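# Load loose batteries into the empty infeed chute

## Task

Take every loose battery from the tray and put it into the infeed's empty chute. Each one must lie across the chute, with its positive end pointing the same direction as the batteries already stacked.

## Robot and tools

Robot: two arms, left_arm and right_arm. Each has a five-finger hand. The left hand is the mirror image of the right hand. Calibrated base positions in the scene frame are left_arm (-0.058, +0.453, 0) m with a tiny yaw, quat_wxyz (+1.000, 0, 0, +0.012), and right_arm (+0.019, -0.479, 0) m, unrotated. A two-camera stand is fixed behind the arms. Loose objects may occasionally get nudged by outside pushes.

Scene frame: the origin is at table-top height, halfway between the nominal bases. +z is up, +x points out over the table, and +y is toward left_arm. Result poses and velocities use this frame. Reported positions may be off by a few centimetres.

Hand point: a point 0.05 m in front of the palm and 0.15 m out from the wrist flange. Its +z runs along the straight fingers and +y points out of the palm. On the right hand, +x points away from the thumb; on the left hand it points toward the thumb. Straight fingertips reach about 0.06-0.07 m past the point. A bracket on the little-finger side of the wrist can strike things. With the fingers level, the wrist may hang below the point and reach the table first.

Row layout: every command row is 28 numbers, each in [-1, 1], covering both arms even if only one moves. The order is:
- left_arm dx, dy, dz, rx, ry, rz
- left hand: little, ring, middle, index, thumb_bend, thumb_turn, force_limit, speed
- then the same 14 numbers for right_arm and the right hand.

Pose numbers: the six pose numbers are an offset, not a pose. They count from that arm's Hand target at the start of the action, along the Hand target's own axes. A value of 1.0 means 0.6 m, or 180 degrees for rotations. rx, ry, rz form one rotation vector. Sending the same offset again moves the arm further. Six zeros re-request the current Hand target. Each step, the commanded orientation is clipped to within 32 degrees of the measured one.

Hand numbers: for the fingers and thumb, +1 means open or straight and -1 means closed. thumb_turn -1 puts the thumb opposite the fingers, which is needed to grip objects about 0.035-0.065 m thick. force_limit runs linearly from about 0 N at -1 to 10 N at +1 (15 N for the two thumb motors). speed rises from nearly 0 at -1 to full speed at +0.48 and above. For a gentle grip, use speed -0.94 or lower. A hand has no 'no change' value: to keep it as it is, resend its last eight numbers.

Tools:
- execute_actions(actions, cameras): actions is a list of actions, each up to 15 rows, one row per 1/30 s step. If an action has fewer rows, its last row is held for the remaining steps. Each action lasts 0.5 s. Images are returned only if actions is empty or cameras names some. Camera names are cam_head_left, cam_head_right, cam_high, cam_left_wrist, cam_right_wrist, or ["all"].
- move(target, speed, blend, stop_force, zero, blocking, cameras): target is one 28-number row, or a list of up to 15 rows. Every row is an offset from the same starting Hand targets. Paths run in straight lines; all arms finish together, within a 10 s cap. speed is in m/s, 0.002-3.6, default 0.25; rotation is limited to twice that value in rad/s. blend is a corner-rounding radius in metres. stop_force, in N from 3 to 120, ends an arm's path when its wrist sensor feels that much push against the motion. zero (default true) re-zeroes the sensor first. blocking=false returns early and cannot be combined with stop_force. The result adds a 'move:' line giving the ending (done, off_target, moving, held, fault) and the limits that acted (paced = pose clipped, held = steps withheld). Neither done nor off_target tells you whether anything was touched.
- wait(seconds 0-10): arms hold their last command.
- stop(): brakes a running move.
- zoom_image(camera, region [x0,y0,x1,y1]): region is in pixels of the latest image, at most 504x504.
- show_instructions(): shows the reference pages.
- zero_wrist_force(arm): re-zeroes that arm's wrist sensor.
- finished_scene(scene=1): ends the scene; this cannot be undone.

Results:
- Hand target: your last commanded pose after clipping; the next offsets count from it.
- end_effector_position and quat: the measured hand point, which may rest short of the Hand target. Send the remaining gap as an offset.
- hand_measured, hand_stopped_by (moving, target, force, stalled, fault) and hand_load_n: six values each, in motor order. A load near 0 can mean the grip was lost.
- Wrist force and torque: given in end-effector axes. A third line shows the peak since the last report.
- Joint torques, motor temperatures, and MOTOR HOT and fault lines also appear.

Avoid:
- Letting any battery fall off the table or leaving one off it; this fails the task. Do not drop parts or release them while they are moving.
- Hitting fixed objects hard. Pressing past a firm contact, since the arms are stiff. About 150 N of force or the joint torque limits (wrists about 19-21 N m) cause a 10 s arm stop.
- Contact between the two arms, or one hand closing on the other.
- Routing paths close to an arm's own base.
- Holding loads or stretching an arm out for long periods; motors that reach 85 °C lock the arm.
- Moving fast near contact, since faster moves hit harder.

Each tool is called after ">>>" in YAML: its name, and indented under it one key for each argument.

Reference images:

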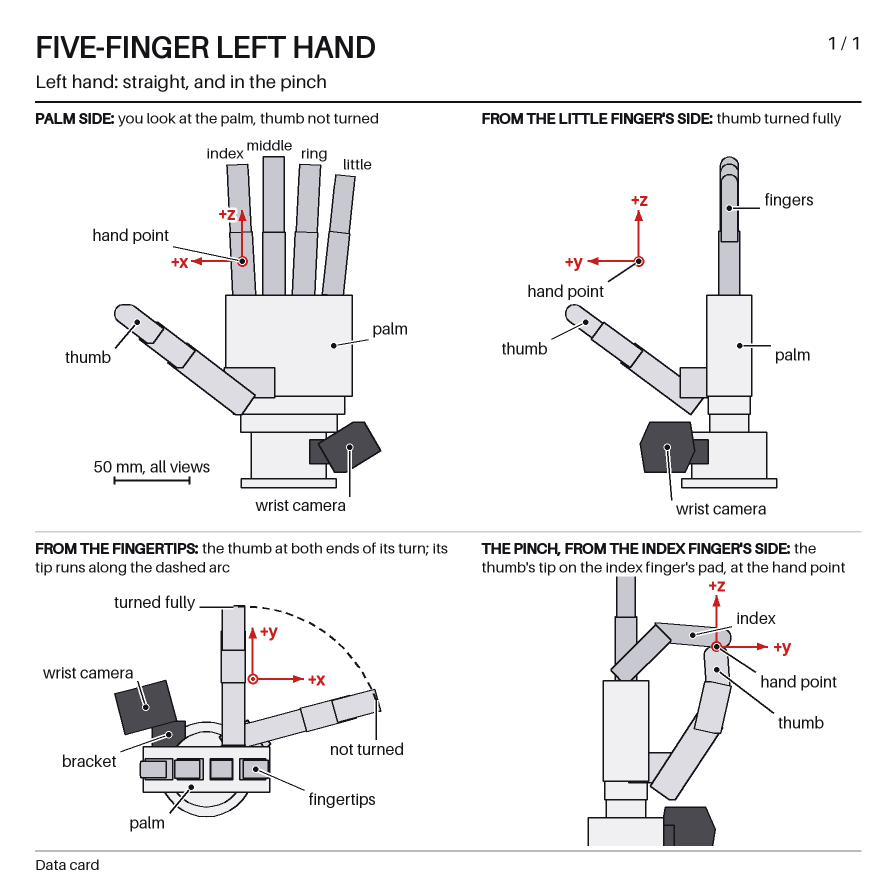

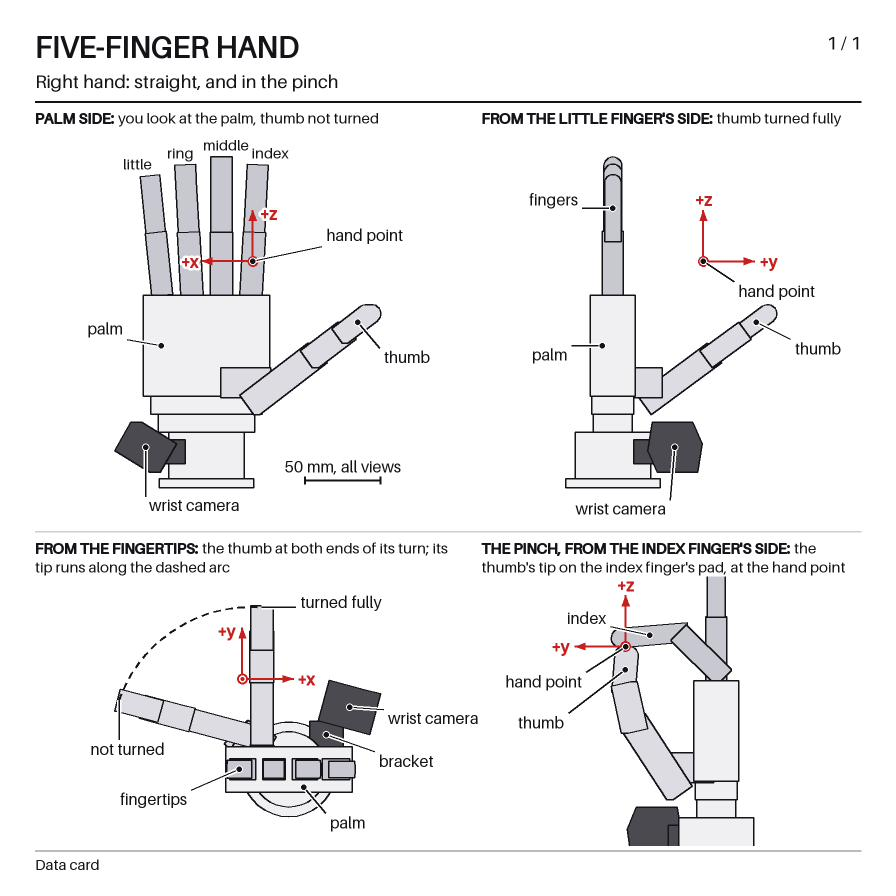

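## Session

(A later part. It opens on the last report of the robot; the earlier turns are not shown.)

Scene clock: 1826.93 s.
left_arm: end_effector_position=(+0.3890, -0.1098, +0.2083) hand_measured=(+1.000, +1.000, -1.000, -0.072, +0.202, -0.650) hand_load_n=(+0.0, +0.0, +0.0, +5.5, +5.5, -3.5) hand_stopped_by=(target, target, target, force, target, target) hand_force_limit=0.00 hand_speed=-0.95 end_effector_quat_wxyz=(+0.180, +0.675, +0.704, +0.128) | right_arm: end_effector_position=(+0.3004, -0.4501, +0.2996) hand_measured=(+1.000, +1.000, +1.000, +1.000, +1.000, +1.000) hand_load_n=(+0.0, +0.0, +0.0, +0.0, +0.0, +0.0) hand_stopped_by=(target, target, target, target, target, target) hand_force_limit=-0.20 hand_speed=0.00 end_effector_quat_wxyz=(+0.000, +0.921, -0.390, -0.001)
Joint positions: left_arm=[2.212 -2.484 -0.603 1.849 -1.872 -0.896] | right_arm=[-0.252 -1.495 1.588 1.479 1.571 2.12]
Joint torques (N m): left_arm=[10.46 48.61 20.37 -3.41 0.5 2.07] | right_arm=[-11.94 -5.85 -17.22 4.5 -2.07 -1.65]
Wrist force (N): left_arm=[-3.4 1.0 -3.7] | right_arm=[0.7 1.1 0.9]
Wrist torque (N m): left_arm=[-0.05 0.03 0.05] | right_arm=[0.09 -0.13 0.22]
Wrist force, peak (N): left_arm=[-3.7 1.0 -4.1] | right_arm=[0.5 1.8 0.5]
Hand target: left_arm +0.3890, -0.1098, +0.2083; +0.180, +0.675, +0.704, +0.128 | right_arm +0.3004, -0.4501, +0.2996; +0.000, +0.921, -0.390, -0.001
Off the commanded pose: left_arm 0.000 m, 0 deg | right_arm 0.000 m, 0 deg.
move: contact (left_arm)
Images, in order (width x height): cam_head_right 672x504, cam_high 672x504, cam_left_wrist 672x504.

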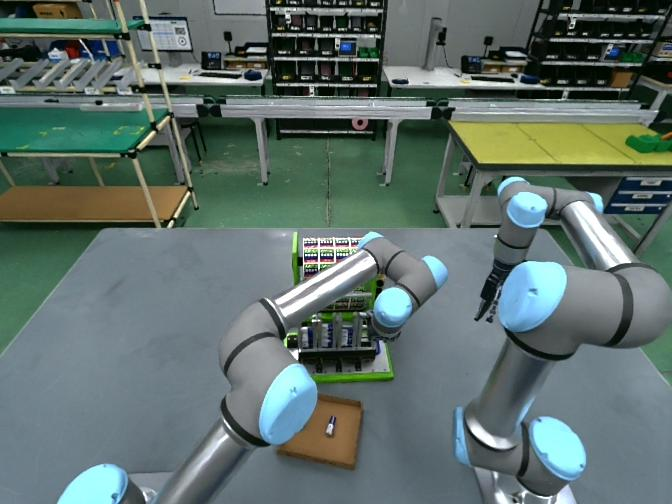

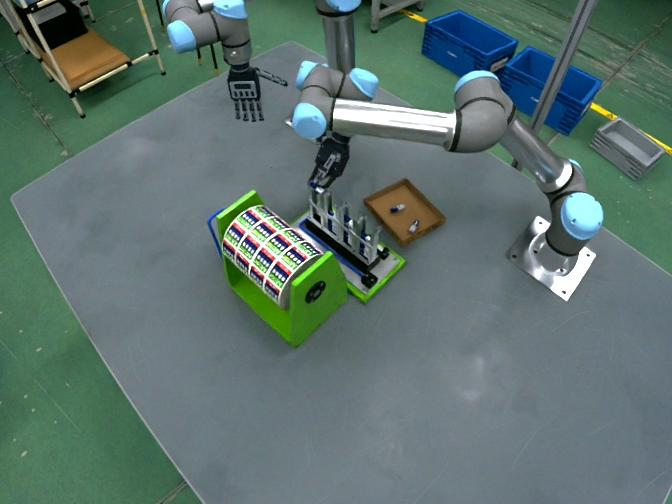

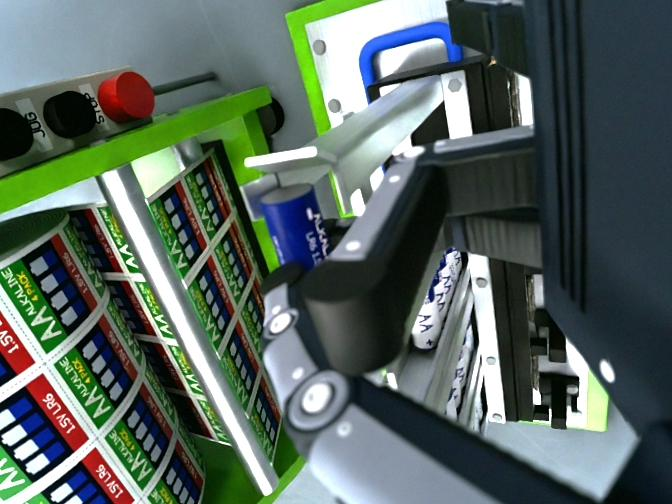

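>>> move:
  target:
    - [-0.0033, 0.0014, -0.0028, 0, 0, 0, 1, 1, -1, -0.45, 0.2, -0.65, 0.0, -0.95, 0, 0, 0, 0, 0, 0, 1, 1, 1, 1, 1, 1, -0.2, 0]
  speed: 0.02

>>> move:
  target:
    - [0.0016, -0.0085, 0.01805, 0, 0, 0, 1, 1, -1, -0.45, 0.2, -0.65, 0.0, -0.95, 0, 0, 0, 0, 0, 0, 1, 1, 1, 1, 1, 1, -0.2, 0]
  speed: 0.02
  stop_force: 4
  cameras: ["cam_left_wrist", "cam_high", "cam_head_right"]

>>> zoom_image:
  camera: "cam_left_wrist"
  region: [210, 80, 410, 240]

>>> zoom_image:
  camera: "cam_high"
  region: [300, 165, 340, 205]

Scene clock: 1842.73 s.
left_arm: end_effector_position=(+0.3891, -0.1116, +0.2103) hand_measured=(+1.000, +1.000, -1.000, -0.072, +0.202, -0.650) hand_load_n=(+0.0, +0.0, +0.0, +6.0, +4.5, +0.5) hand_stopped_by=(target, target, target, force, target, target) hand_force_limit=0.00 hand_speed=-0.95 end_effector_quat_wxyz=(+0.180, +0.675, +0.704, +0.128) | right_arm: end_effector_position=(+0.3004, -0.4501, +0.2996) hand_measured=(+1.000, +1.000, +1.000, +1.000, +1.000, +1.000) hand_load_n=(+0.0, +0.0, +0.0, +0.0, +0.0, +0.0) hand_stopped_by=(target, target, target, target, target, target) hand_force_limit=-0.20 hand_speed=0.00 end_effector_quat_wxyz=(+0.000, +0.921, -0.390, -0.001)
Joint positions: left_arm=[2.21 -2.492 -0.583 1.837 -1.873 -0.897] | right_arm=[-0.252 -1.495 1.588 1.479 1.571 2.12]
Joint torques (N m): left_arm=[-11.9 33.85 31.8 -3.16 -2.21 -2.03] | right_arm=[-12.04 -5.84 -16.57 4.3 -2.14 -1.69]
Wrist force (N): left_arm=[0.4 -0.1 0.3] | right_arm=[0.6 1.4 0.6]
Wrist torque (N m): left_arm=[0.00 -0.03 -0.01] | right_arm=[0.15 -0.11 0.23]
Wrist force, peak (N): left_arm=[-3.6 0.8 -4.1] | right_arm=[0.3 1.7 0.6]
Hand target: left_arm +0.3891, -0.1116, +0.2104; +0.180, +0.675, +0.704, +0.128 | right_arm +0.3004, -0.4501, +0.2996; +0.000, +0.921, -0.390, -0.001
Off the commanded pose: left_arm 0.000 m, 0 deg | right_arm 0.000 m, 0 deg.
move: done

Scene clock: 1844.20 s.
left_arm: end_effector_position=(+0.3891, -0.1116, +0.2071) hand_measured=(+1.000, +1.000, -1.000, -0.072, +0.202, -0.650) hand_load_n=(+0.0, +0.0, +0.0, +6.0, +4.5, +0.0) hand_stopped_by=(target, target, target, force, target, target) hand_force_limit=0.00 hand_speed=-0.95 end_effector_quat_wxyz=(+0.180, +0.675, +0.704, +0.128) | right_arm: end_effector_position=(+0.3004, -0.4501, +0.2996) hand_measured=(+1.000, +1.000, +1.000, +1.000, +1.000, +1.000) hand_load_n=(+0.0, +0.0, +0.0, +0.0, +0.0, +0.0) hand_stopped_by=(target, target, target, target, target, target) hand_force_limit=-0.20 hand_speed=0.00 end_effector_quat_wxyz=(+0.000, +0.921, -0.390, -0.001)
Joint positions: left_arm=[2.21 -2.492 -0.592 1.845 -1.873 -0.897] | right_arm=[-0.252 -1.495 1.588 1.479 1.571 2.12]
Joint torques (N m): left_arm=[-11.29 33.85 32.25 -3.49 0.45 -1.07] | right_arm=[-10.92 -5.44 -16.77 4.44 -2.06 -1.53]
Wrist force (N): left_arm=[0.4 -0.3 -0.1] | right_arm=[0.7 1.3 0.5]
Wrist torque (N m): left_arm=[-0.02 -0.02 -0.01] | right_arm=[0.13 -0.12 0.23]
Wrist force, peak (N): left_arm=[0.8 -1.8 -5.8] | right_arm=[0.8 1.6 0.6]
Hand target: left_arm +0.3891, -0.1116, +0.2071; +0.180, +0.675, +0.704, +0.128 (not the last commanded pose) | right_arm +0.3004, -0.4501, +0.2996; +0.000, +0.921, -0.390, -0.001
Off the commanded pose: left_arm 0.009 m, 0 deg | right_arm 0.000 m, 0 deg.
move: contact (left_arm)
Images, in order (width x height): cam_head_right 672x504, cam_high 672x504, cam_left_wrist 672x504.

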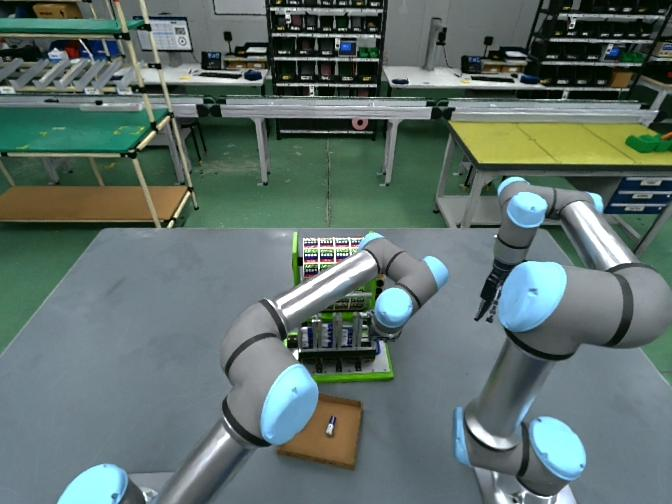

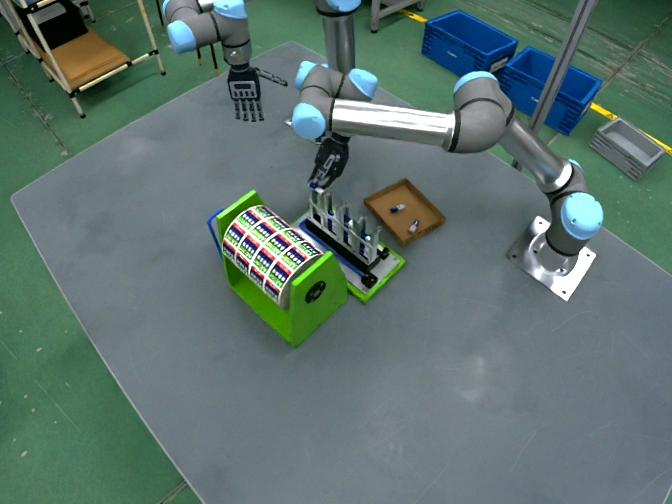

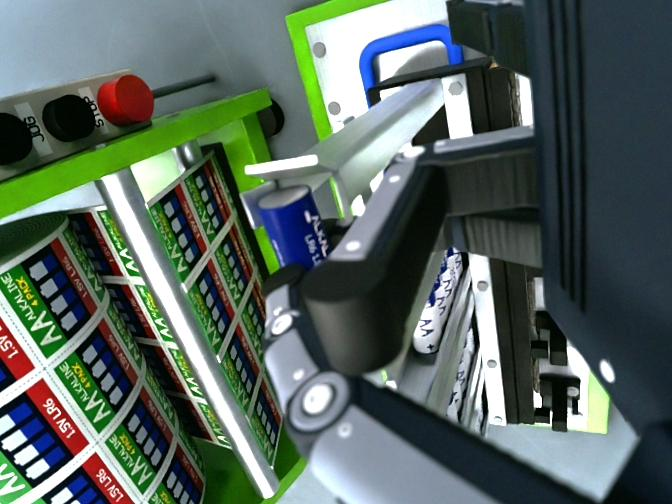

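Scaled by 2.520 from the camera's 672x504 image, which has a finer 960x720 frame.

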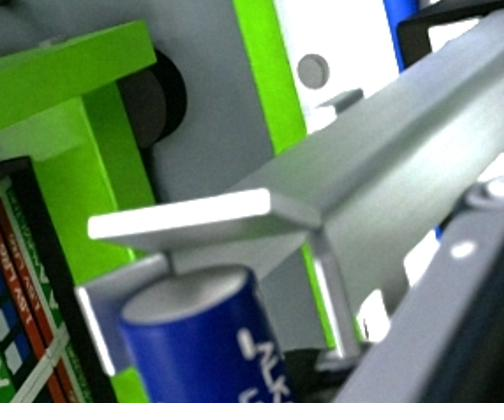

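Scaled by 12.600 from the camera's 672x504 image, which has a finer 960x720 frame.

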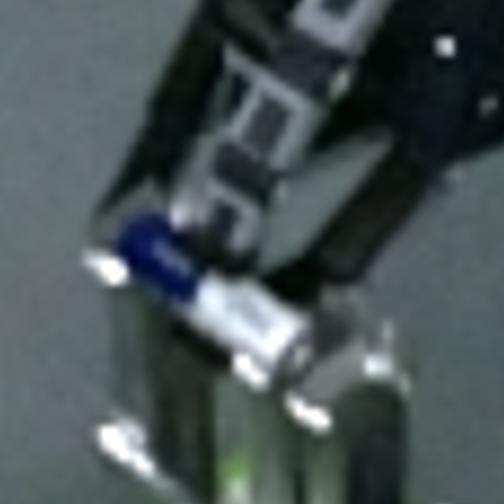

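>>> move:
  target:
    - [0, -0.0023, -0.0029, 0, 0, 0, 1, 1, -1, -0.45, 0.2, -0.65, 0.0, -0.95, 0, 0, 0, 0, 0, 0, 1, 1, 1, 1, 1, 1, -0.2, 0]
  speed: 0.02

>>> move:
  target:
    - [0.0013, -0.0071, 0.0150, 0, 0, 0, 1, 1, -1, -0.45, 0.2, -0.65, 0.0, -0.95, 0, 0, 0, 0, 0, 0, 1, 1, 1, 1, 1, 1, -0.2, 0]
  speed: 0.02
  stop_force: 4
  cameras: ["cam_left_wrist", "cam_high", "cam_head_right"]

>>> zoom_image:
  camera: "cam_left_wrist"
  region: [210, 80, 410, 240]

>>> zoom_image:
  camera: "cam_high"
  region: [300, 165, 340, 205]

Scene clock: 1876.33 s.
left_arm: end_effector_position=(+0.3872, -0.1116, +0.2080) hand_measured=(+1.000, +1.000, -1.000, -0.072, +0.202, -0.650) hand_load_n=(+0.0, -0.5, +0.0, +6.0, +4.5, +0.0) hand_stopped_by=(target, target, target, force, target, target) hand_force_limit=0.00 hand_speed=-0.95 end_effector_quat_wxyz=(+0.180, +0.675, +0.704, +0.128) | right_arm: end_effector_position=(+0.3004, -0.4501, +0.2996) hand_measured=(+1.000, +1.000, +1.000, +1.000, +1.000, +1.000) hand_load_n=(+0.0, +0.0, +0.0, +0.0, +0.0, +0.0) hand_stopped_by=(target, target, target, target, target, target) hand_force_limit=-0.20 hand_speed=0.00 end_effector_quat_wxyz=(+0.000, +0.921, -0.390, -0.001)
Joint positions: left_arm=[2.208 -2.488 -0.596 1.845 -1.874 -0.9] | right_arm=[-0.252 -1.495 1.588 1.479 1.571 2.12]
Joint torques (N m): left_arm=[-11.16 69.23 9.01 -3.41 -2.4 -1.79] | right_arm=[-11.31 -6.97 -17.73 4.49 -2.09 -1.68]
Wrist force (N): left_arm=[0.6 -0.2 0.1] | right_arm=[0.4 1.5 0.4]
Wrist torque (N m): left_arm=[0.00 -0.06 0.01] | right_arm=[0.18 -0.06 0.21]
Wrist force, peak (N): left_arm=[1.2 -0.4 0.2] | right_arm=[0.6 1.8 0.5]
Hand target: left_arm +0.3871, -0.1116, +0.2081; +0.180, +0.675, +0.704, +0.128 | right_arm +0.3004, -0.4501, +0.2996; +0.000, +0.921, -0.390, -0.001
Off the commanded pose: left_arm 0.000 m, 0 deg | right_arm 0.000 m, 0 deg.
move: done

Scene clock: 1878.07 s.
left_arm: end_effector_position=(+0.3871, -0.1116, +0.2052) hand_measured=(+1.000, +1.000, -1.000, -0.072, +0.202, -0.650) hand_load_n=(+0.0, +0.0, +0.0, +6.0, +4.5, +0.0) hand_stopped_by=(target, target, target, force, target, target) hand_force_limit=0.00 hand_speed=-0.95 end_effector_quat_wxyz=(+0.179, +0.675, +0.704, +0.128) | right_arm: end_effector_position=(+0.3004, -0.4501, +0.2996) hand_measured=(+1.000, +1.000, +1.000, +1.000, +1.000, +1.000) hand_load_n=(+0.0, +0.0, +0.0, +0.0, -0.5, +0.0) hand_stopped_by=(target, target, target, target, target, target) hand_force_limit=-0.20 hand_speed=0.00 end_effector_quat_wxyz=(+0.000, +0.921, -0.390, -0.001)
Joint positions: left_arm=[2.208 -2.488 -0.604 1.852 -1.874 -0.9] | right_arm=[-0.252 -1.495 1.588 1.479 1.571 2.12]
Joint torques (N m): left_arm=[-10.32 32.8 30.9 -3.48 0.26 -0.06] | right_arm=[-12.06 -5.96 -16.88 4.51 -2.14 -1.59]
Wrist force (N): left_arm=[0.3 0.0 0.0] | right_arm=[0.2 1.2 0.8]
Wrist torque (N m): left_arm=[-0.04 -0.09 0.04] | right_arm=[0.10 -0.05 0.19]
Wrist force, peak (N): left_arm=[-1.1 -0.2 -6.1] | right_arm=[0.5 1.4 1.0]
Hand target: left_arm +0.3871, -0.1116, +0.2052; +0.179, +0.675, +0.704, +0.128 (not the last commanded pose) | right_arm +0.3004, -0.4501, +0.2996; +0.000, +0.921, -0.390, -0.001
Off the commanded pose: left_arm 0.007 m, 0 deg | right_arm 0.000 m, 0 deg.
move: contact (left_arm)
Images, in order (width x height): cam_head_right 672x504, cam_high 672x504, cam_left_wrist 672x504.

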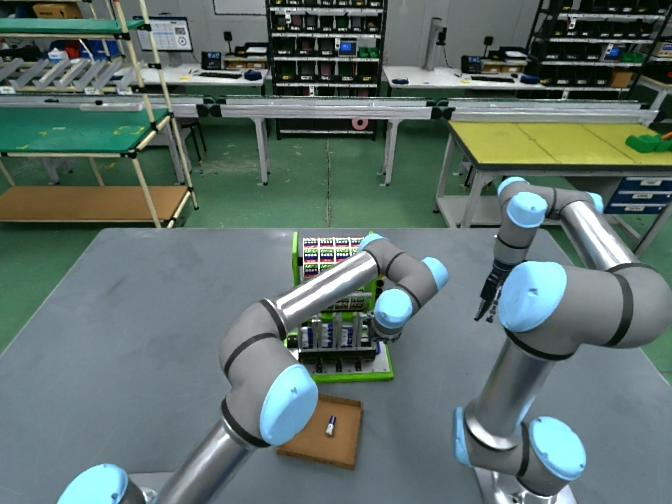

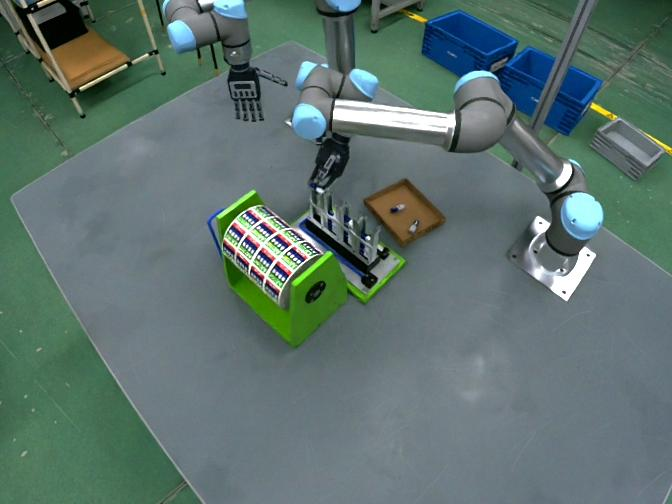

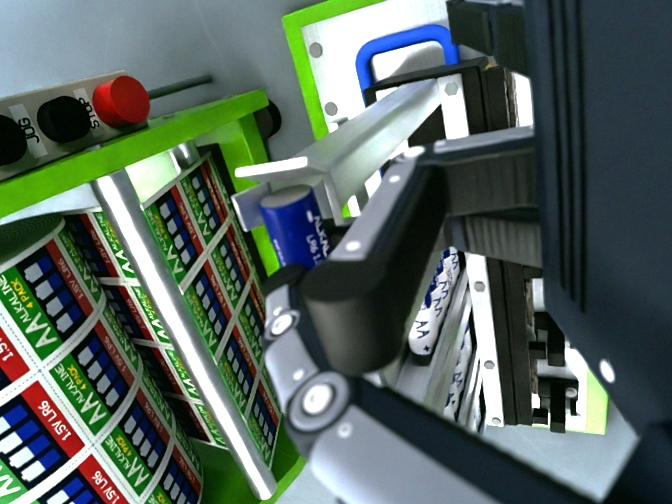

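Scaled by 2.520 from the camera's 672x504 image, which has a finer 960x720 frame.

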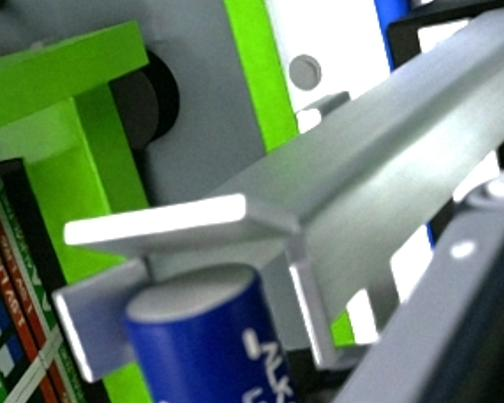

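Scaled by 12.600 from the camera's 672x504 image, which has a finer 960x720 frame.

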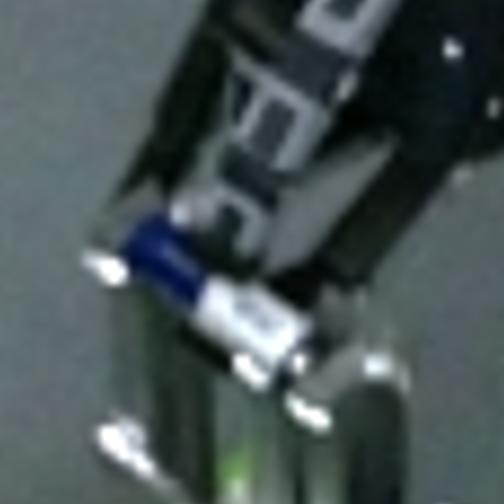

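>>> move:
  target:
    - [0.0001, -0.0007, 0.0015, 0, 0, 0, 1, 1, -1, -0.45, 0.2, -0.65, 0.0, -0.95, 0, 0, 0, 0, 0, 0, 1, 1, 1, 1, 1, 1, -0.2, 0]
  speed: 0.01

>>> move:
  target:
    - [0.0001, -0.0007, 0.0015, 0, 0, 0, 1, 1, -1, -0.45, 0.2, -0.65, 0.0, -0.95, 0, 0, 0, 0, 0, 0, 1, 1, 1, 1, 1, 1, -0.2, 0]
  speed: 0.01

Scene clock: 1905.53 s.
left_arm: end_effector_position=(+0.3872, -0.1116, +0.2042) hand_measured=(+1.000, +1.000, -1.000, -0.072, +0.202, -0.650) hand_load_n=(+0.0, +0.0, +0.0, +6.0, +5.0, -1.5) hand_stopped_by=(target, target, target, force, target, target) hand_force_limit=0.00 hand_speed=-0.95 end_effector_quat_wxyz=(+0.179, +0.675, +0.704, +0.128) | right_arm: end_effector_position=(+0.3004, -0.4501, +0.2996) hand_measured=(+1.000, +1.000, +1.000, +1.000, +1.000, +1.000) hand_load_n=(+0.0, +0.0, +0.0, +0.0, +0.0, +0.0) hand_stopped_by=(target, target, target, target, target, target) hand_force_limit=-0.20 hand_speed=0.00 end_effector_quat_wxyz=(+0.000, +0.921, -0.390, -0.001)
Joint positions: left_arm=[2.208 -2.488 -0.607 1.855 -1.874 -0.9] | right_arm=[-0.252 -1.495 1.588 1.479 1.571 2.12]
Joint torques (N m): left_arm=[-4.23 48.5 6.59 -0.18 0.25 1.51] | right_arm=[-11.09 -6.65 -16.7 4.39 -2.1 -1.52]
Wrist force (N): left_arm=[-1.3 0.5 -1.4] | right_arm=[0.6 1.4 0.3]
Wrist torque (N m): left_arm=[-0.03 0.02 0.04] | right_arm=[0.17 -0.09 0.22]
Wrist force, peak (N): left_arm=[-1.3 0.4 -2.1] | right_arm=[0.7 1.7 0.7]
Hand target: left_arm +0.3871, -0.1116, +0.2043; +0.179, +0.675, +0.704, +0.128 | right_arm +0.3004, -0.4501, +0.2996; +0.000, +0.921, -0.390, -0.001
Off the commanded pose: left_arm 0.000 m, 0 deg | right_arm 0.000 m, 0 deg.
move: done

Scene clock: 1906.23 s.
left_arm: end_effector_position=(+0.3872, -0.1116, +0.2033) hand_measured=(+1.000, +1.000, -1.000, -0.072, +0.202, -0.650) hand_load_n=(+0.0, +0.0, -0.5, +6.0, +5.0, -3.5) hand_stopped_by=(target, target, target, force, target, target) hand_force_limit=0.00 hand_speed=-0.95 end_effector_quat_wxyz=(+0.179, +0.675, +0.704, +0.128) | right_arm: end_effector_position=(+0.3004, -0.4501, +0.2996) hand_measured=(+1.000, +1.000, +1.000, +1.000, +1.000, +1.000) hand_load_n=(+0.0, +0.0, +0.0, +0.0, +0.0, +0.0) hand_stopped_by=(target, target, target, target, target, target) hand_force_limit=-0.20 hand_speed=0.00 end_effector_quat_wxyz=(+0.000, +0.921, -0.390, -0.001)
Joint positions: left_arm=[2.208 -2.487 -0.61 1.858 -1.874 -0.9] | right_arm=[-0.252 -1.495 1.588 1.479 1.571 2.12]
Joint torques (N m): left_arm=[-7.79 65.78 7.8 -0.25 -0.05 -0.1] | right_arm=[-12.05 -4.97 -16.43 4.48 -2.16 -1.61]
Wrist force (N): left_arm=[-1.4 0.8 -3.4] | right_arm=[0.5 1.1 0.2]
Wrist torque (N m): left_arm=[-0.05 0.03 0.06] | right_arm=[0.13 -0.08 0.21]
Wrist force, peak (N): left_arm=[-1.3 0.7 -3.7] | right_arm=[0.6 1.8 0.5]
Hand target: left_arm +0.3871, -0.1116, +0.2033; +0.179, +0.675, +0.704, +0.128 | right_arm +0.3004, -0.4501, +0.2996; +0.000, +0.921, -0.390, -0.001
Off the commanded pose: left_arm 0.000 m, 0 deg | right_arm 0.000 m, 0 deg.
move: done

>>> move:
  target:
    - [-0.0033, 0, 0.0002, 0, 0, 0, 1, 1, -1, -0.45, 0.2, -0.65, 0.0, -0.95, 0, 0, 0, 0, 0, 0, 1, 1, 1, 1, 1, 1, -0.2, 0]
  speed: 0.01

>>> move:
  target:
    - [0.0003, -0.0014, 0.0030, 0, 0, 0, 1, 1, -1, -0.45, 0.2, -0.65, 0.0, -0.95, 0, 0, 0, 0, 0, 0, 1, 1, 1, 1, 1, 1, -0.2, 0]
  speed: 0.01
  cameras: ["cam_left_wrist", "cam_high"]

>>> zoom_image:
  camera: "cam_left_wrist"
  region: [210, 80, 410, 240]

>>> zoom_image:
  camera: "cam_high"
  region: [300, 165, 340, 205]

Scene clock: 1914.33 s.
left_arm: end_effector_position=(+0.3872, -0.1136, +0.2033) hand_measured=(+1.000, +1.000, -1.000, -0.072, +0.202, -0.650) hand_load_n=(+0.0, +0.0, +0.0, +6.0, +4.0, +1.5) hand_stopped_by=(target, target, target, force, target, target) hand_force_limit=0.00 hand_speed=-0.95 end_effector_quat_wxyz=(+0.179, +0.675, +0.704, +0.128) | right_arm: end_effector_position=(+0.3004, -0.4501, +0.2996) hand_measured=(+1.000, +1.000, +1.000, +1.000, +1.000, +1.000) hand_load_n=(+0.0, +0.0, +0.0, +0.0, +0.0, +0.5) hand_stopped_by=(target, target, target, target, target, target) hand_force_limit=-0.20 hand_speed=0.00 end_effector_quat_wxyz=(+0.000, +0.921, -0.390, -0.001)
Joint positions: left_arm=[2.206 -2.495 -0.596 1.851 -1.874 -0.902] | right_arm=[-0.252 -1.495 1.588 1.479 1.571 2.12]
Joint torques (N m): left_arm=[-11.56 33.39 32.3 -2.68 -2.5 -1.97] | right_arm=[-11.97 -5.38 -17.03 4.62 -2.21 -1.67]
Wrist force (N): left_arm=[1.8 -2.8 -1.8] | right_arm=[0.8 1.5 0.4]
Wrist torque (N m): left_arm=[-0.02 -0.08 -0.01] | right_arm=[0.18 -0.11 0.23]
Wrist force, peak (N): left_arm=[2.6 -1.9 -5.8] | right_arm=[0.6 1.6 0.9]
Hand target: left_arm +0.3872, -0.1136, +0.2033; +0.179, +0.675, +0.704, +0.128 | right_arm +0.3004, -0.4501, +0.2996; +0.000, +0.921, -0.390, -0.001
Off the commanded pose: left_arm 0.000 m, 0 deg | right_arm 0.000 m, 0 deg.
move: done

Scene clock: 1915.03 s.
left_arm: end_effector_position=(+0.3872, -0.1136, +0.2012) hand_measured=(+1.000, +1.000, -1.000, -0.072, +0.202, -0.650) hand_load_n=(+0.0, +0.0, +0.0, +6.5, +4.0, +1.0) hand_stopped_by=(target, target, target, force, target, target) hand_force_limit=0.00 hand_speed=-0.95 end_effector_quat_wxyz=(+0.179, +0.675, +0.704, +0.128) | right_arm: end_effector_position=(+0.3004, -0.4501, +0.2996) hand_measured=(+1.000, +1.000, +1.000, +1.000, +1.000, +1.000) hand_load_n=(+0.0, +0.0, +0.0, +0.0, +0.0, +0.0) hand_stopped_by=(target, target, target, target, target, target) hand_force_limit=-0.20 hand_speed=0.00 end_effector_quat_wxyz=(+0.000, +0.921, -0.390, -0.001)
Joint positions: left_arm=[2.206 -2.495 -0.601 1.856 -1.874 -0.902] | right_arm=[-0.252 -1.495 1.588 1.479 1.571 2.12]
Joint torques (N m): left_arm=[-10.61 69.5 10.98 -0.15 -2.03 -1.82] | right_arm=[-11.79 -6.14 -17.37 4.64 -2.16 -1.44]
Wrist force (N): left_arm=[0.5 -2.0 -1.1] | right_arm=[0.7 1.2 0.4]
Wrist torque (N m): left_arm=[-0.04 -0.04 0.00] | right_arm=[0.13 -0.10 0.22]
Wrist force, peak (N): left_arm=[1.9 -3.1 -2.3] | right_arm=[0.7 1.6 0.7]
Hand target: left_arm +0.3872, -0.1136, +0.2013; +0.179, +0.675, +0.704, +0.128 | right_arm +0.3004, -0.4501, +0.2996; +0.000, +0.921, -0.390, -0.001
Off the commanded pose: left_arm 0.000 m, 0 deg | right_arm 0.000 m, 0 deg.
move: done
Images, in order (width x height): cam_high 672x504, cam_left_wrist 672x504.

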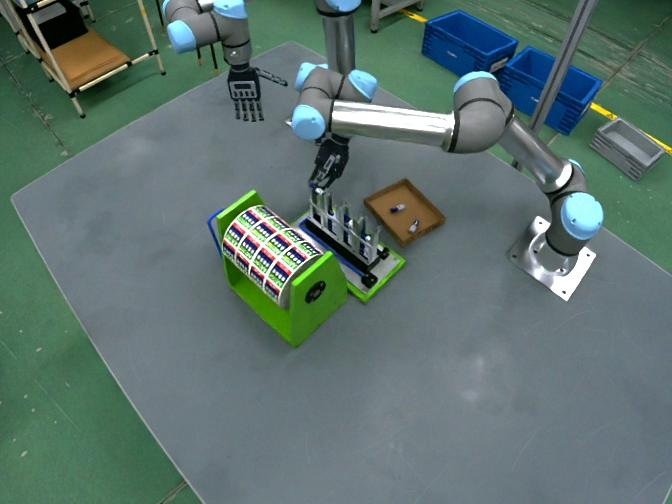

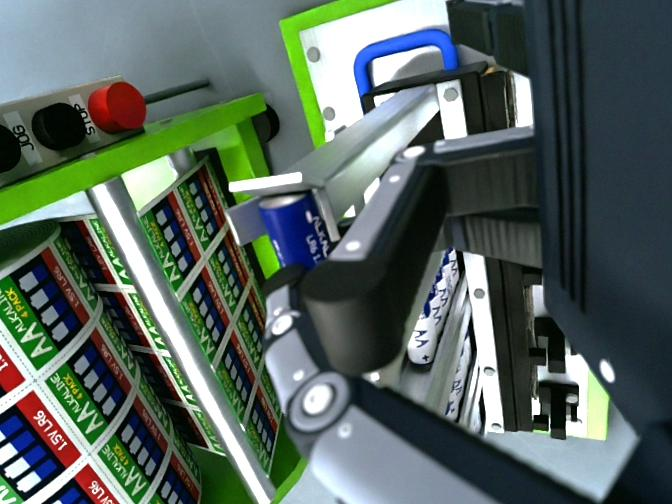

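Scaled by 2.520 from the camera's 672x504 image, which has a finer 960x720 frame.

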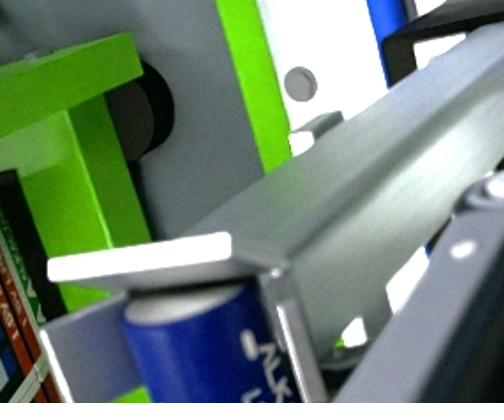

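Scaled by 12.600 from the camera's 672x504 image, which has a finer 960x720 frame.

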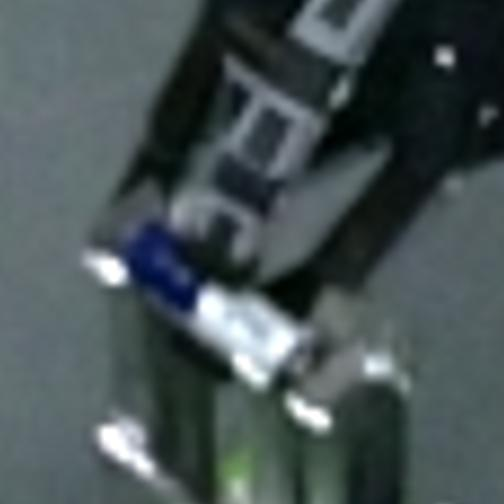

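>>> move:
  target:
    - [0, -0.0012, -0.0006, 0, 0, 0, 1, 1, -1, -0.45, 0.2, -0.65, 0.0, -0.95, 0, 0, 0, 0, 0, 0, 1, 1, 1, 1, 1, 1, -0.2, 0]
  speed: 0.01

>>> move:
  target:
    - [0.0006, -0.0028, 0.0060, 0, 0, 0, 1, 1, -1, -0.45, 0.2, -0.65, 0.0, -0.95, 0, 0, 0, 0, 0, 0, 1, 1, 1, 1, 1, 1, -0.2, 0]
  speed: 0.01
  stop_force: 5
  cameras: ["cam_left_wrist", "cam_high"]

>>> zoom_image:
  camera: "cam_left_wrist"
  region: [210, 80, 410, 240]

>>> zoom_image:
  camera: "cam_high"
  region: [300, 165, 340, 205]

Scene clock: 1923.27 s.
left_arm: end_effector_position=(+0.3865, -0.1136, +0.2013) hand_measured=(+1.000, +1.000, -1.000, -0.072, +0.202, -0.650) hand_load_n=(+0.0, +0.0, +0.0, +6.0, +5.0, +1.0) hand_stopped_by=(target, target, target, force, target, target) hand_force_limit=0.00 hand_speed=-0.95 end_effector_quat_wxyz=(+0.179, +0.675, +0.704, +0.128) | right_arm: end_effector_position=(+0.3004, -0.4501, +0.2996) hand_measured=(+1.000, +1.000, +1.000, +1.000, +1.000, +1.000) hand_load_n=(+0.0, +0.0, +0.0, +0.0, -0.5, +0.0) hand_stopped_by=(target, target, target, target, target, target) hand_force_limit=-0.20 hand_speed=0.00 end_effector_quat_wxyz=(+0.000, +0.921, -0.390, -0.001)
Joint positions: left_arm=[2.205 -2.493 -0.604 1.857 -1.875 -0.903] | right_arm=[-0.252 -1.495 1.588 1.479 1.571 2.12]
Joint torques (N m): left_arm=[-12.04 70.79 9.26 0.1 -2.37 -2.31] | right_arm=[-11.61 -6.05 -17.98 4.52 -2.15 -1.67]
Wrist force (N): left_arm=[0.6 -0.3 0.4] | right_arm=[0.6 1.3 0.5]
Wrist torque (N m): left_arm=[-0.06 -0.05 0.02] | right_arm=[0.14 -0.10 0.22]
Wrist force, peak (N): left_arm=[0.7 -2.6 -0.5] | right_arm=[0.9 1.6 0.6]
Hand target: left_arm +0.3864, -0.1136, +0.2013; +0.179, +0.675, +0.704, +0.128 | right_arm +0.3004, -0.4501, +0.2996; +0.000, +0.921, -0.390, -0.001
Off the commanded pose: left_arm 0.000 m, 0 deg | right_arm 0.000 m, 0 deg.
move: done

Scene clock: 1924.57 s.
left_arm: end_effector_position=(+0.3864, -0.1136, +0.1973) hand_measured=(+1.000, +1.000, -1.000, -0.072, +0.202, -0.650) hand_load_n=(+0.0, +0.0, +0.0, +6.5, +4.5, +1.0) hand_stopped_by=(target, target, target, force, target, target) hand_force_limit=0.00 hand_speed=-0.95 end_effector_quat_wxyz=(+0.179, +0.675, +0.704, +0.128) | right_arm: end_effector_position=(+0.3004, -0.4501, +0.2996) hand_measured=(+1.000, +1.000, +1.000, +1.000, +1.000, +1.000) hand_load_n=(+0.0, +0.0, +0.0, +0.0, +0.0, +0.0) hand_stopped_by=(target, target, target, target, target, target) hand_force_limit=-0.20 hand_speed=0.00 end_effector_quat_wxyz=(+0.000, +0.921, -0.390, -0.001)
Joint positions: left_arm=[2.205 -2.492 -0.616 1.868 -1.875 -0.903] | right_arm=[-0.252 -1.495 1.588 1.479 1.571 2.12]
Joint torques (N m): left_arm=[-1.83 71.19 8.58 -0.06 -1.24 1.26] | right_arm=[-11.24 -6.09 -16.22 4.53 -2.01 -1.64]
Wrist force (N): left_arm=[0.5 -0.4 0.3] | right_arm=[0.1 1.4 0.3]
Wrist torque (N m): left_arm=[-0.06 -0.04 0.02] | right_arm=[0.16 -0.03 0.19]
Wrist force, peak (N): left_arm=[1.0 -0.6 0.0] | right_arm=[0.5 1.8 0.7]
Hand target: left_arm +0.3864, -0.1136, +0.1973; +0.179, +0.675, +0.704, +0.128 | right_arm +0.3004, -0.4501, +0.2996; +0.000, +0.921, -0.390, -0.001
Off the commanded pose: left_arm 0.000 m, 0 deg | right_arm 0.000 m, 0 deg.
move: done
Images, in order (width x height): cam_high 672x504, cam_left_wrist 672x504.

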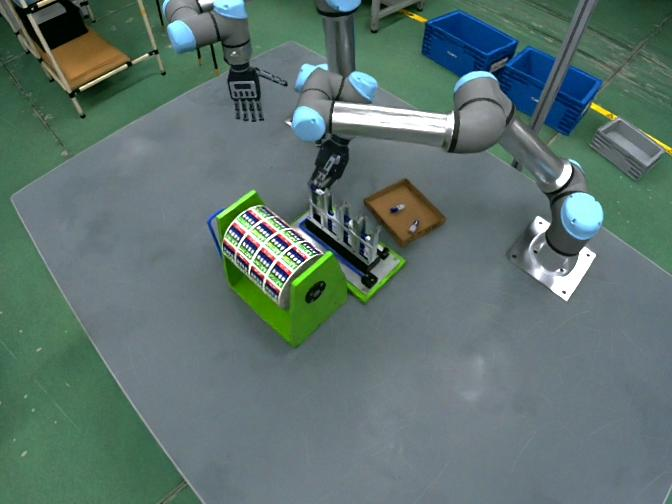

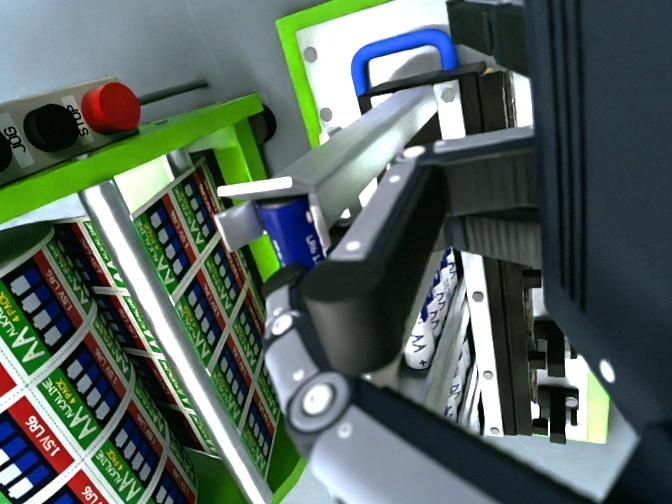

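Scaled by 2.520 from the camera's 672x504 image, which has a finer 960x720 frame.

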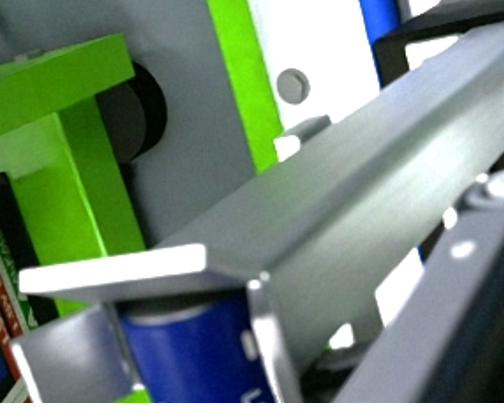

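Scaled by 12.600 from the camera's 672x504 image, which has a finer 960x720 frame.

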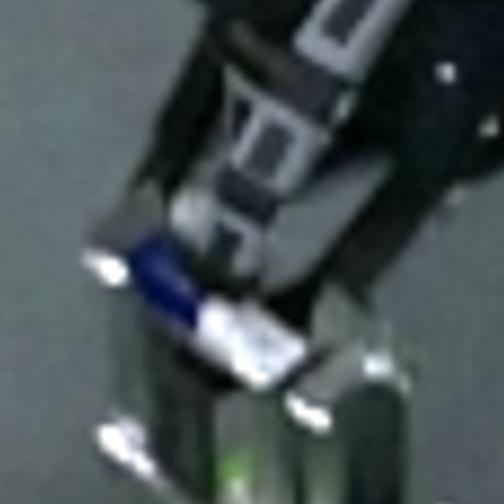

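>>> execute_actions:
  actions:
    - [[0,0,0,0,0,0,-1,-1,-1,-0.45,0.2,-0.65,0.0,-0.4,0,0,0,0,0,0,1,1,1,1,1,1,-0.2,0]]

>>> wait:
  seconds: 1.5
  cameras: ["cam_left_wrist", "cam_high"]

Scene clock: 1937.30 s.
left_arm: end_effector_position=(+0.3864, -0.1136, +0.1973) hand_measured=(-1.000, -1.000, -1.000, -0.072, +0.202, -0.650) hand_load_n=(+0.0, +0.0, +0.0, +6.5, +4.5, +1.0) hand_stopped_by=(target, target, target, force, target, target) hand_force_limit=0.00 hand_speed=-0.40 end_effector_quat_wxyz=(+0.179, +0.675, +0.704, +0.128) | right_arm: end_effector_position=(+0.3004, -0.4501, +0.2996) hand_measured=(+1.000, +1.000, +1.000, +1.000, +1.000, +1.000) hand_load_n=(+0.0, +0.0, +0.0, +0.0, +0.0, +0.0) hand_stopped_by=(target, target, target, target, target, target) hand_force_limit=-0.20 hand_speed=0.00 end_effector_quat_wxyz=(+0.000, +0.921, -0.390, -0.001)
Joint positions: left_arm=[2.205 -2.492 -0.616 1.868 -1.875 -0.903] | right_arm=[-0.252 -1.495 1.588 1.479 1.571 2.12]
Joint torques (N m): left_arm=[9.17 69.27 8.98 -1.63 0.02 2.11] | right_arm=[-12.17 -6.26 -16.25 4.49 -2.1 -1.44]
Wrist force (N): left_arm=[0.5 -0.3 0.3] | right_arm=[0.6 1.6 0.6]
Wrist torque (N m): left_arm=[-0.04 -0.05 0.01] | right_arm=[0.17 -0.11 0.23]
Wrist force, peak (N): left_arm=[1.0 -0.3 0.4] | right_arm=[0.4 1.7 0.7]
Hand target: left_arm +0.3864, -0.1136, +0.1973; +0.179, +0.675, +0.704, +0.128 | right_arm +0.3004, -0.4501, +0.2996; +0.000, +0.921, -0.390, -0.001
Off the commanded pose: left_arm 0.000 m, 0 deg | right_arm 0.000 m, 0 deg.

Scene clock: 1938.80 s.
left_arm: end_effector_position=(+0.3864, -0.1136, +0.1973) hand_measured=(-1.000, -1.000, -1.000, -0.072, +0.202, -0.650) hand_load_n=(+0.0, +0.0, +0.0, +6.5, +4.5, +0.5) hand_stopped_by=(target, target, target, force, target, target) hand_force_limit=0.00 hand_speed=-0.40 end_effector_quat_wxyz=(+0.179, +0.675, +0.704, +0.128) | right_arm: end_effector_position=(+0.3004, -0.4501, +0.2996) hand_measured=(+1.000, +1.000, +1.000, +1.000, +1.000, +1.000) hand_load_n=(+0.0, +0.0, -0.5, +0.0, +0.0, +0.0) hand_stopped_by=(target, target, target, target, target, target) hand_force_limit=-0.20 hand_speed=0.00 end_effector_quat_wxyz=(+0.000, +0.921, -0.390, -0.001)
Joint positions: left_arm=[2.205 -2.492 -0.616 1.868 -1.875 -0.903] | right_arm=[-0.252 -1.495 1.588 1.479 1.571 2.12]
Joint torques (N m): left_arm=[9.63 69.59 10.48 -2.67 0.29 2.02] | right_arm=[-10.62 -6.24 -15.71 4.5 -2.16 -1.58]
Wrist force (N): left_arm=[0.8 -0.5 0.2] | right_arm=[0.6 1.3 0.7]
Wrist torque (N m): left_arm=[-0.06 -0.09 0.04] | right_arm=[0.12 -0.11 0.23]
Wrist force, peak (N): left_arm=[1.0 -0.2 0.4] | right_arm=[0.4 1.8 0.2]
Hand target: left_arm +0.3864, -0.1136, +0.1973; +0.179, +0.675, +0.704, +0.128 | right_arm +0.3004, -0.4501, +0.2996; +0.000, +0.921, -0.390, -0.001
Off the commanded pose: left_arm 0.000 m, 0 deg | right_arm 0.000 m, 0 deg.
wait: 1.50 s; at rest by 0.17 s
Images, in order (width x height): cam_high 672x504, cam_left_wrist 672x504.

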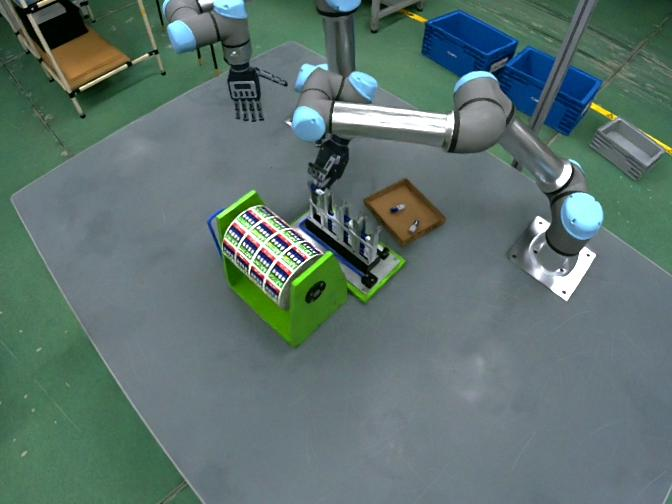

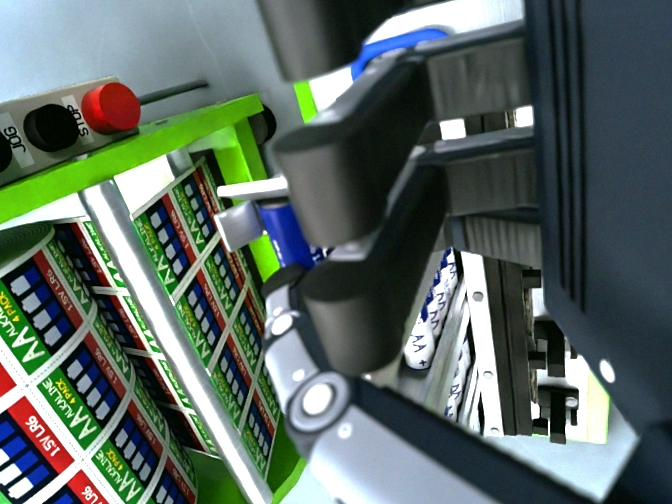

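>>> move:
  target:
    - [0.0064, -0.0333, 0.0711, 0, 0, 0, -1, -1, -1, -0.45, 0.2, -0.65, 0.0, -0.4, 0, 0, 0, 0, 0, 0, 1, 1, 1, 1, 1, 1, -0.2, 0]
  speed: 0.025
  stop_force: 5
  cameras: ["cam_left_wrist", "cam_high", "cam_head_right"]

>>> zoom_image:
  camera: "cam_high"
  region: [290, 160, 350, 220]

>>> zoom_image:
  camera: "cam_head_right"
  region: [330, 290, 410, 370]

Scene clock: 1955.17 s.
left_arm: end_effector_position=(+0.3865, -0.1135, +0.1501) hand_measured=(-1.000, -1.000, -1.000, -0.072, +0.202, -0.650) hand_load_n=(+0.0, +0.0, +0.0, +6.0, +4.5, +1.0) hand_stopped_by=(target, target, target, force, target, target) hand_force_limit=0.00 hand_speed=-0.40 end_effector_quat_wxyz=(+0.179, +0.675, +0.704, +0.128) | right_arm: end_effector_position=(+0.3004, -0.4501, +0.2996) hand_measured=(+1.000, +1.000, +1.000, +1.000, +1.000, +1.000) hand_load_n=(+0.0, +0.0, +0.0, +0.0, +0.0, -0.5) hand_stopped_by=(target, target, target, target, target, target) hand_force_limit=-0.20 hand_speed=0.00 end_effector_quat_wxyz=(+0.000, +0.921, -0.390, -0.001)
Joint positions: left_arm=[2.205 -2.497 -0.729 1.985 -1.875 -0.902] | right_arm=[-0.252 -1.495 1.588 1.479 1.571 2.12]
Joint torques (N m): left_arm=[7.96 34.66 8.31 -0.17 0.2 2.36] | right_arm=[-11.06 -5.28 -15.42 4.55 -1.94 -1.54]
Wrist force (N): left_arm=[0.9 -0.2 -0.1] | right_arm=[0.4 1.5 0.4]
Wrist torque (N m): left_arm=[-0.01 -0.09 0.05] | right_arm=[0.16 -0.07 0.21]
Wrist force, peak (N): left_arm=[1.2 -0.1 0.0] | right_arm=[0.8 1.8 0.7]
Hand target: left_arm +0.3865, -0.1135, +0.1501; +0.179, +0.675, +0.704, +0.128 | right_arm +0.3004, -0.4501, +0.2996; +0.000, +0.921, -0.390, -0.001
Off the commanded pose: left_arm 0.000 m, 0 deg | right_arm 0.000 m, 0 deg.
move: done
Images, in order (width x height): cam_head_right 672x504, cam_high 672x504, cam_left_wrist 672x504.

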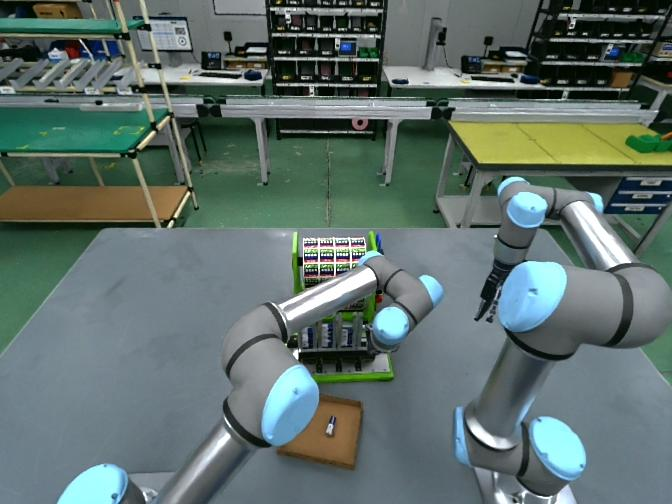

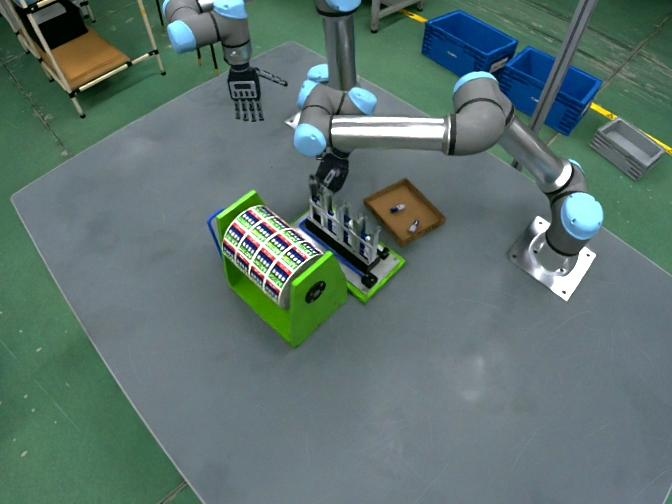

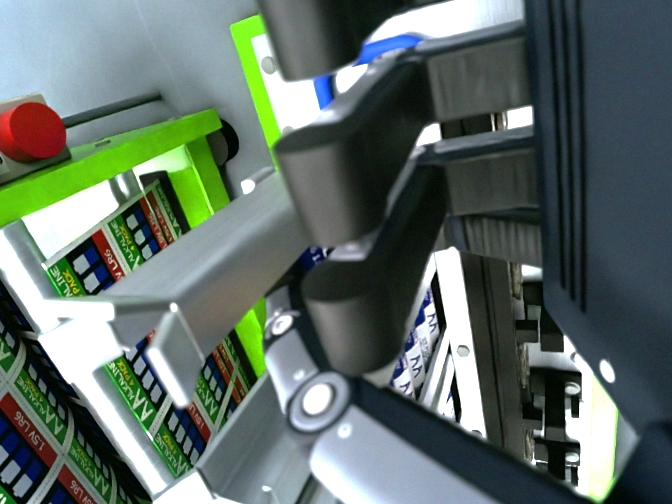

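Scaled by 8.400 from the camera's 672x504 image, which has a finer 960x720 frame.

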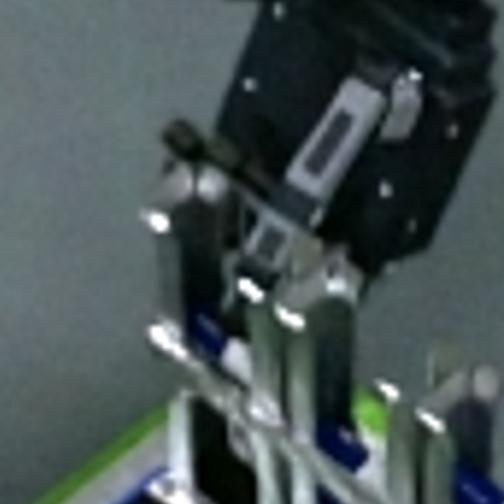

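Scaled by 6.300 from the camera's 672x504 image, which has a finer 960x720 frame.

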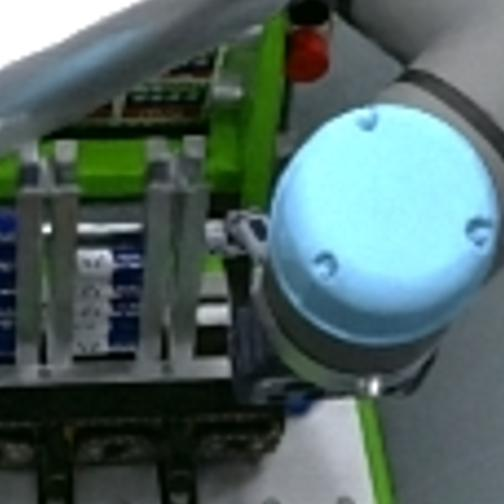

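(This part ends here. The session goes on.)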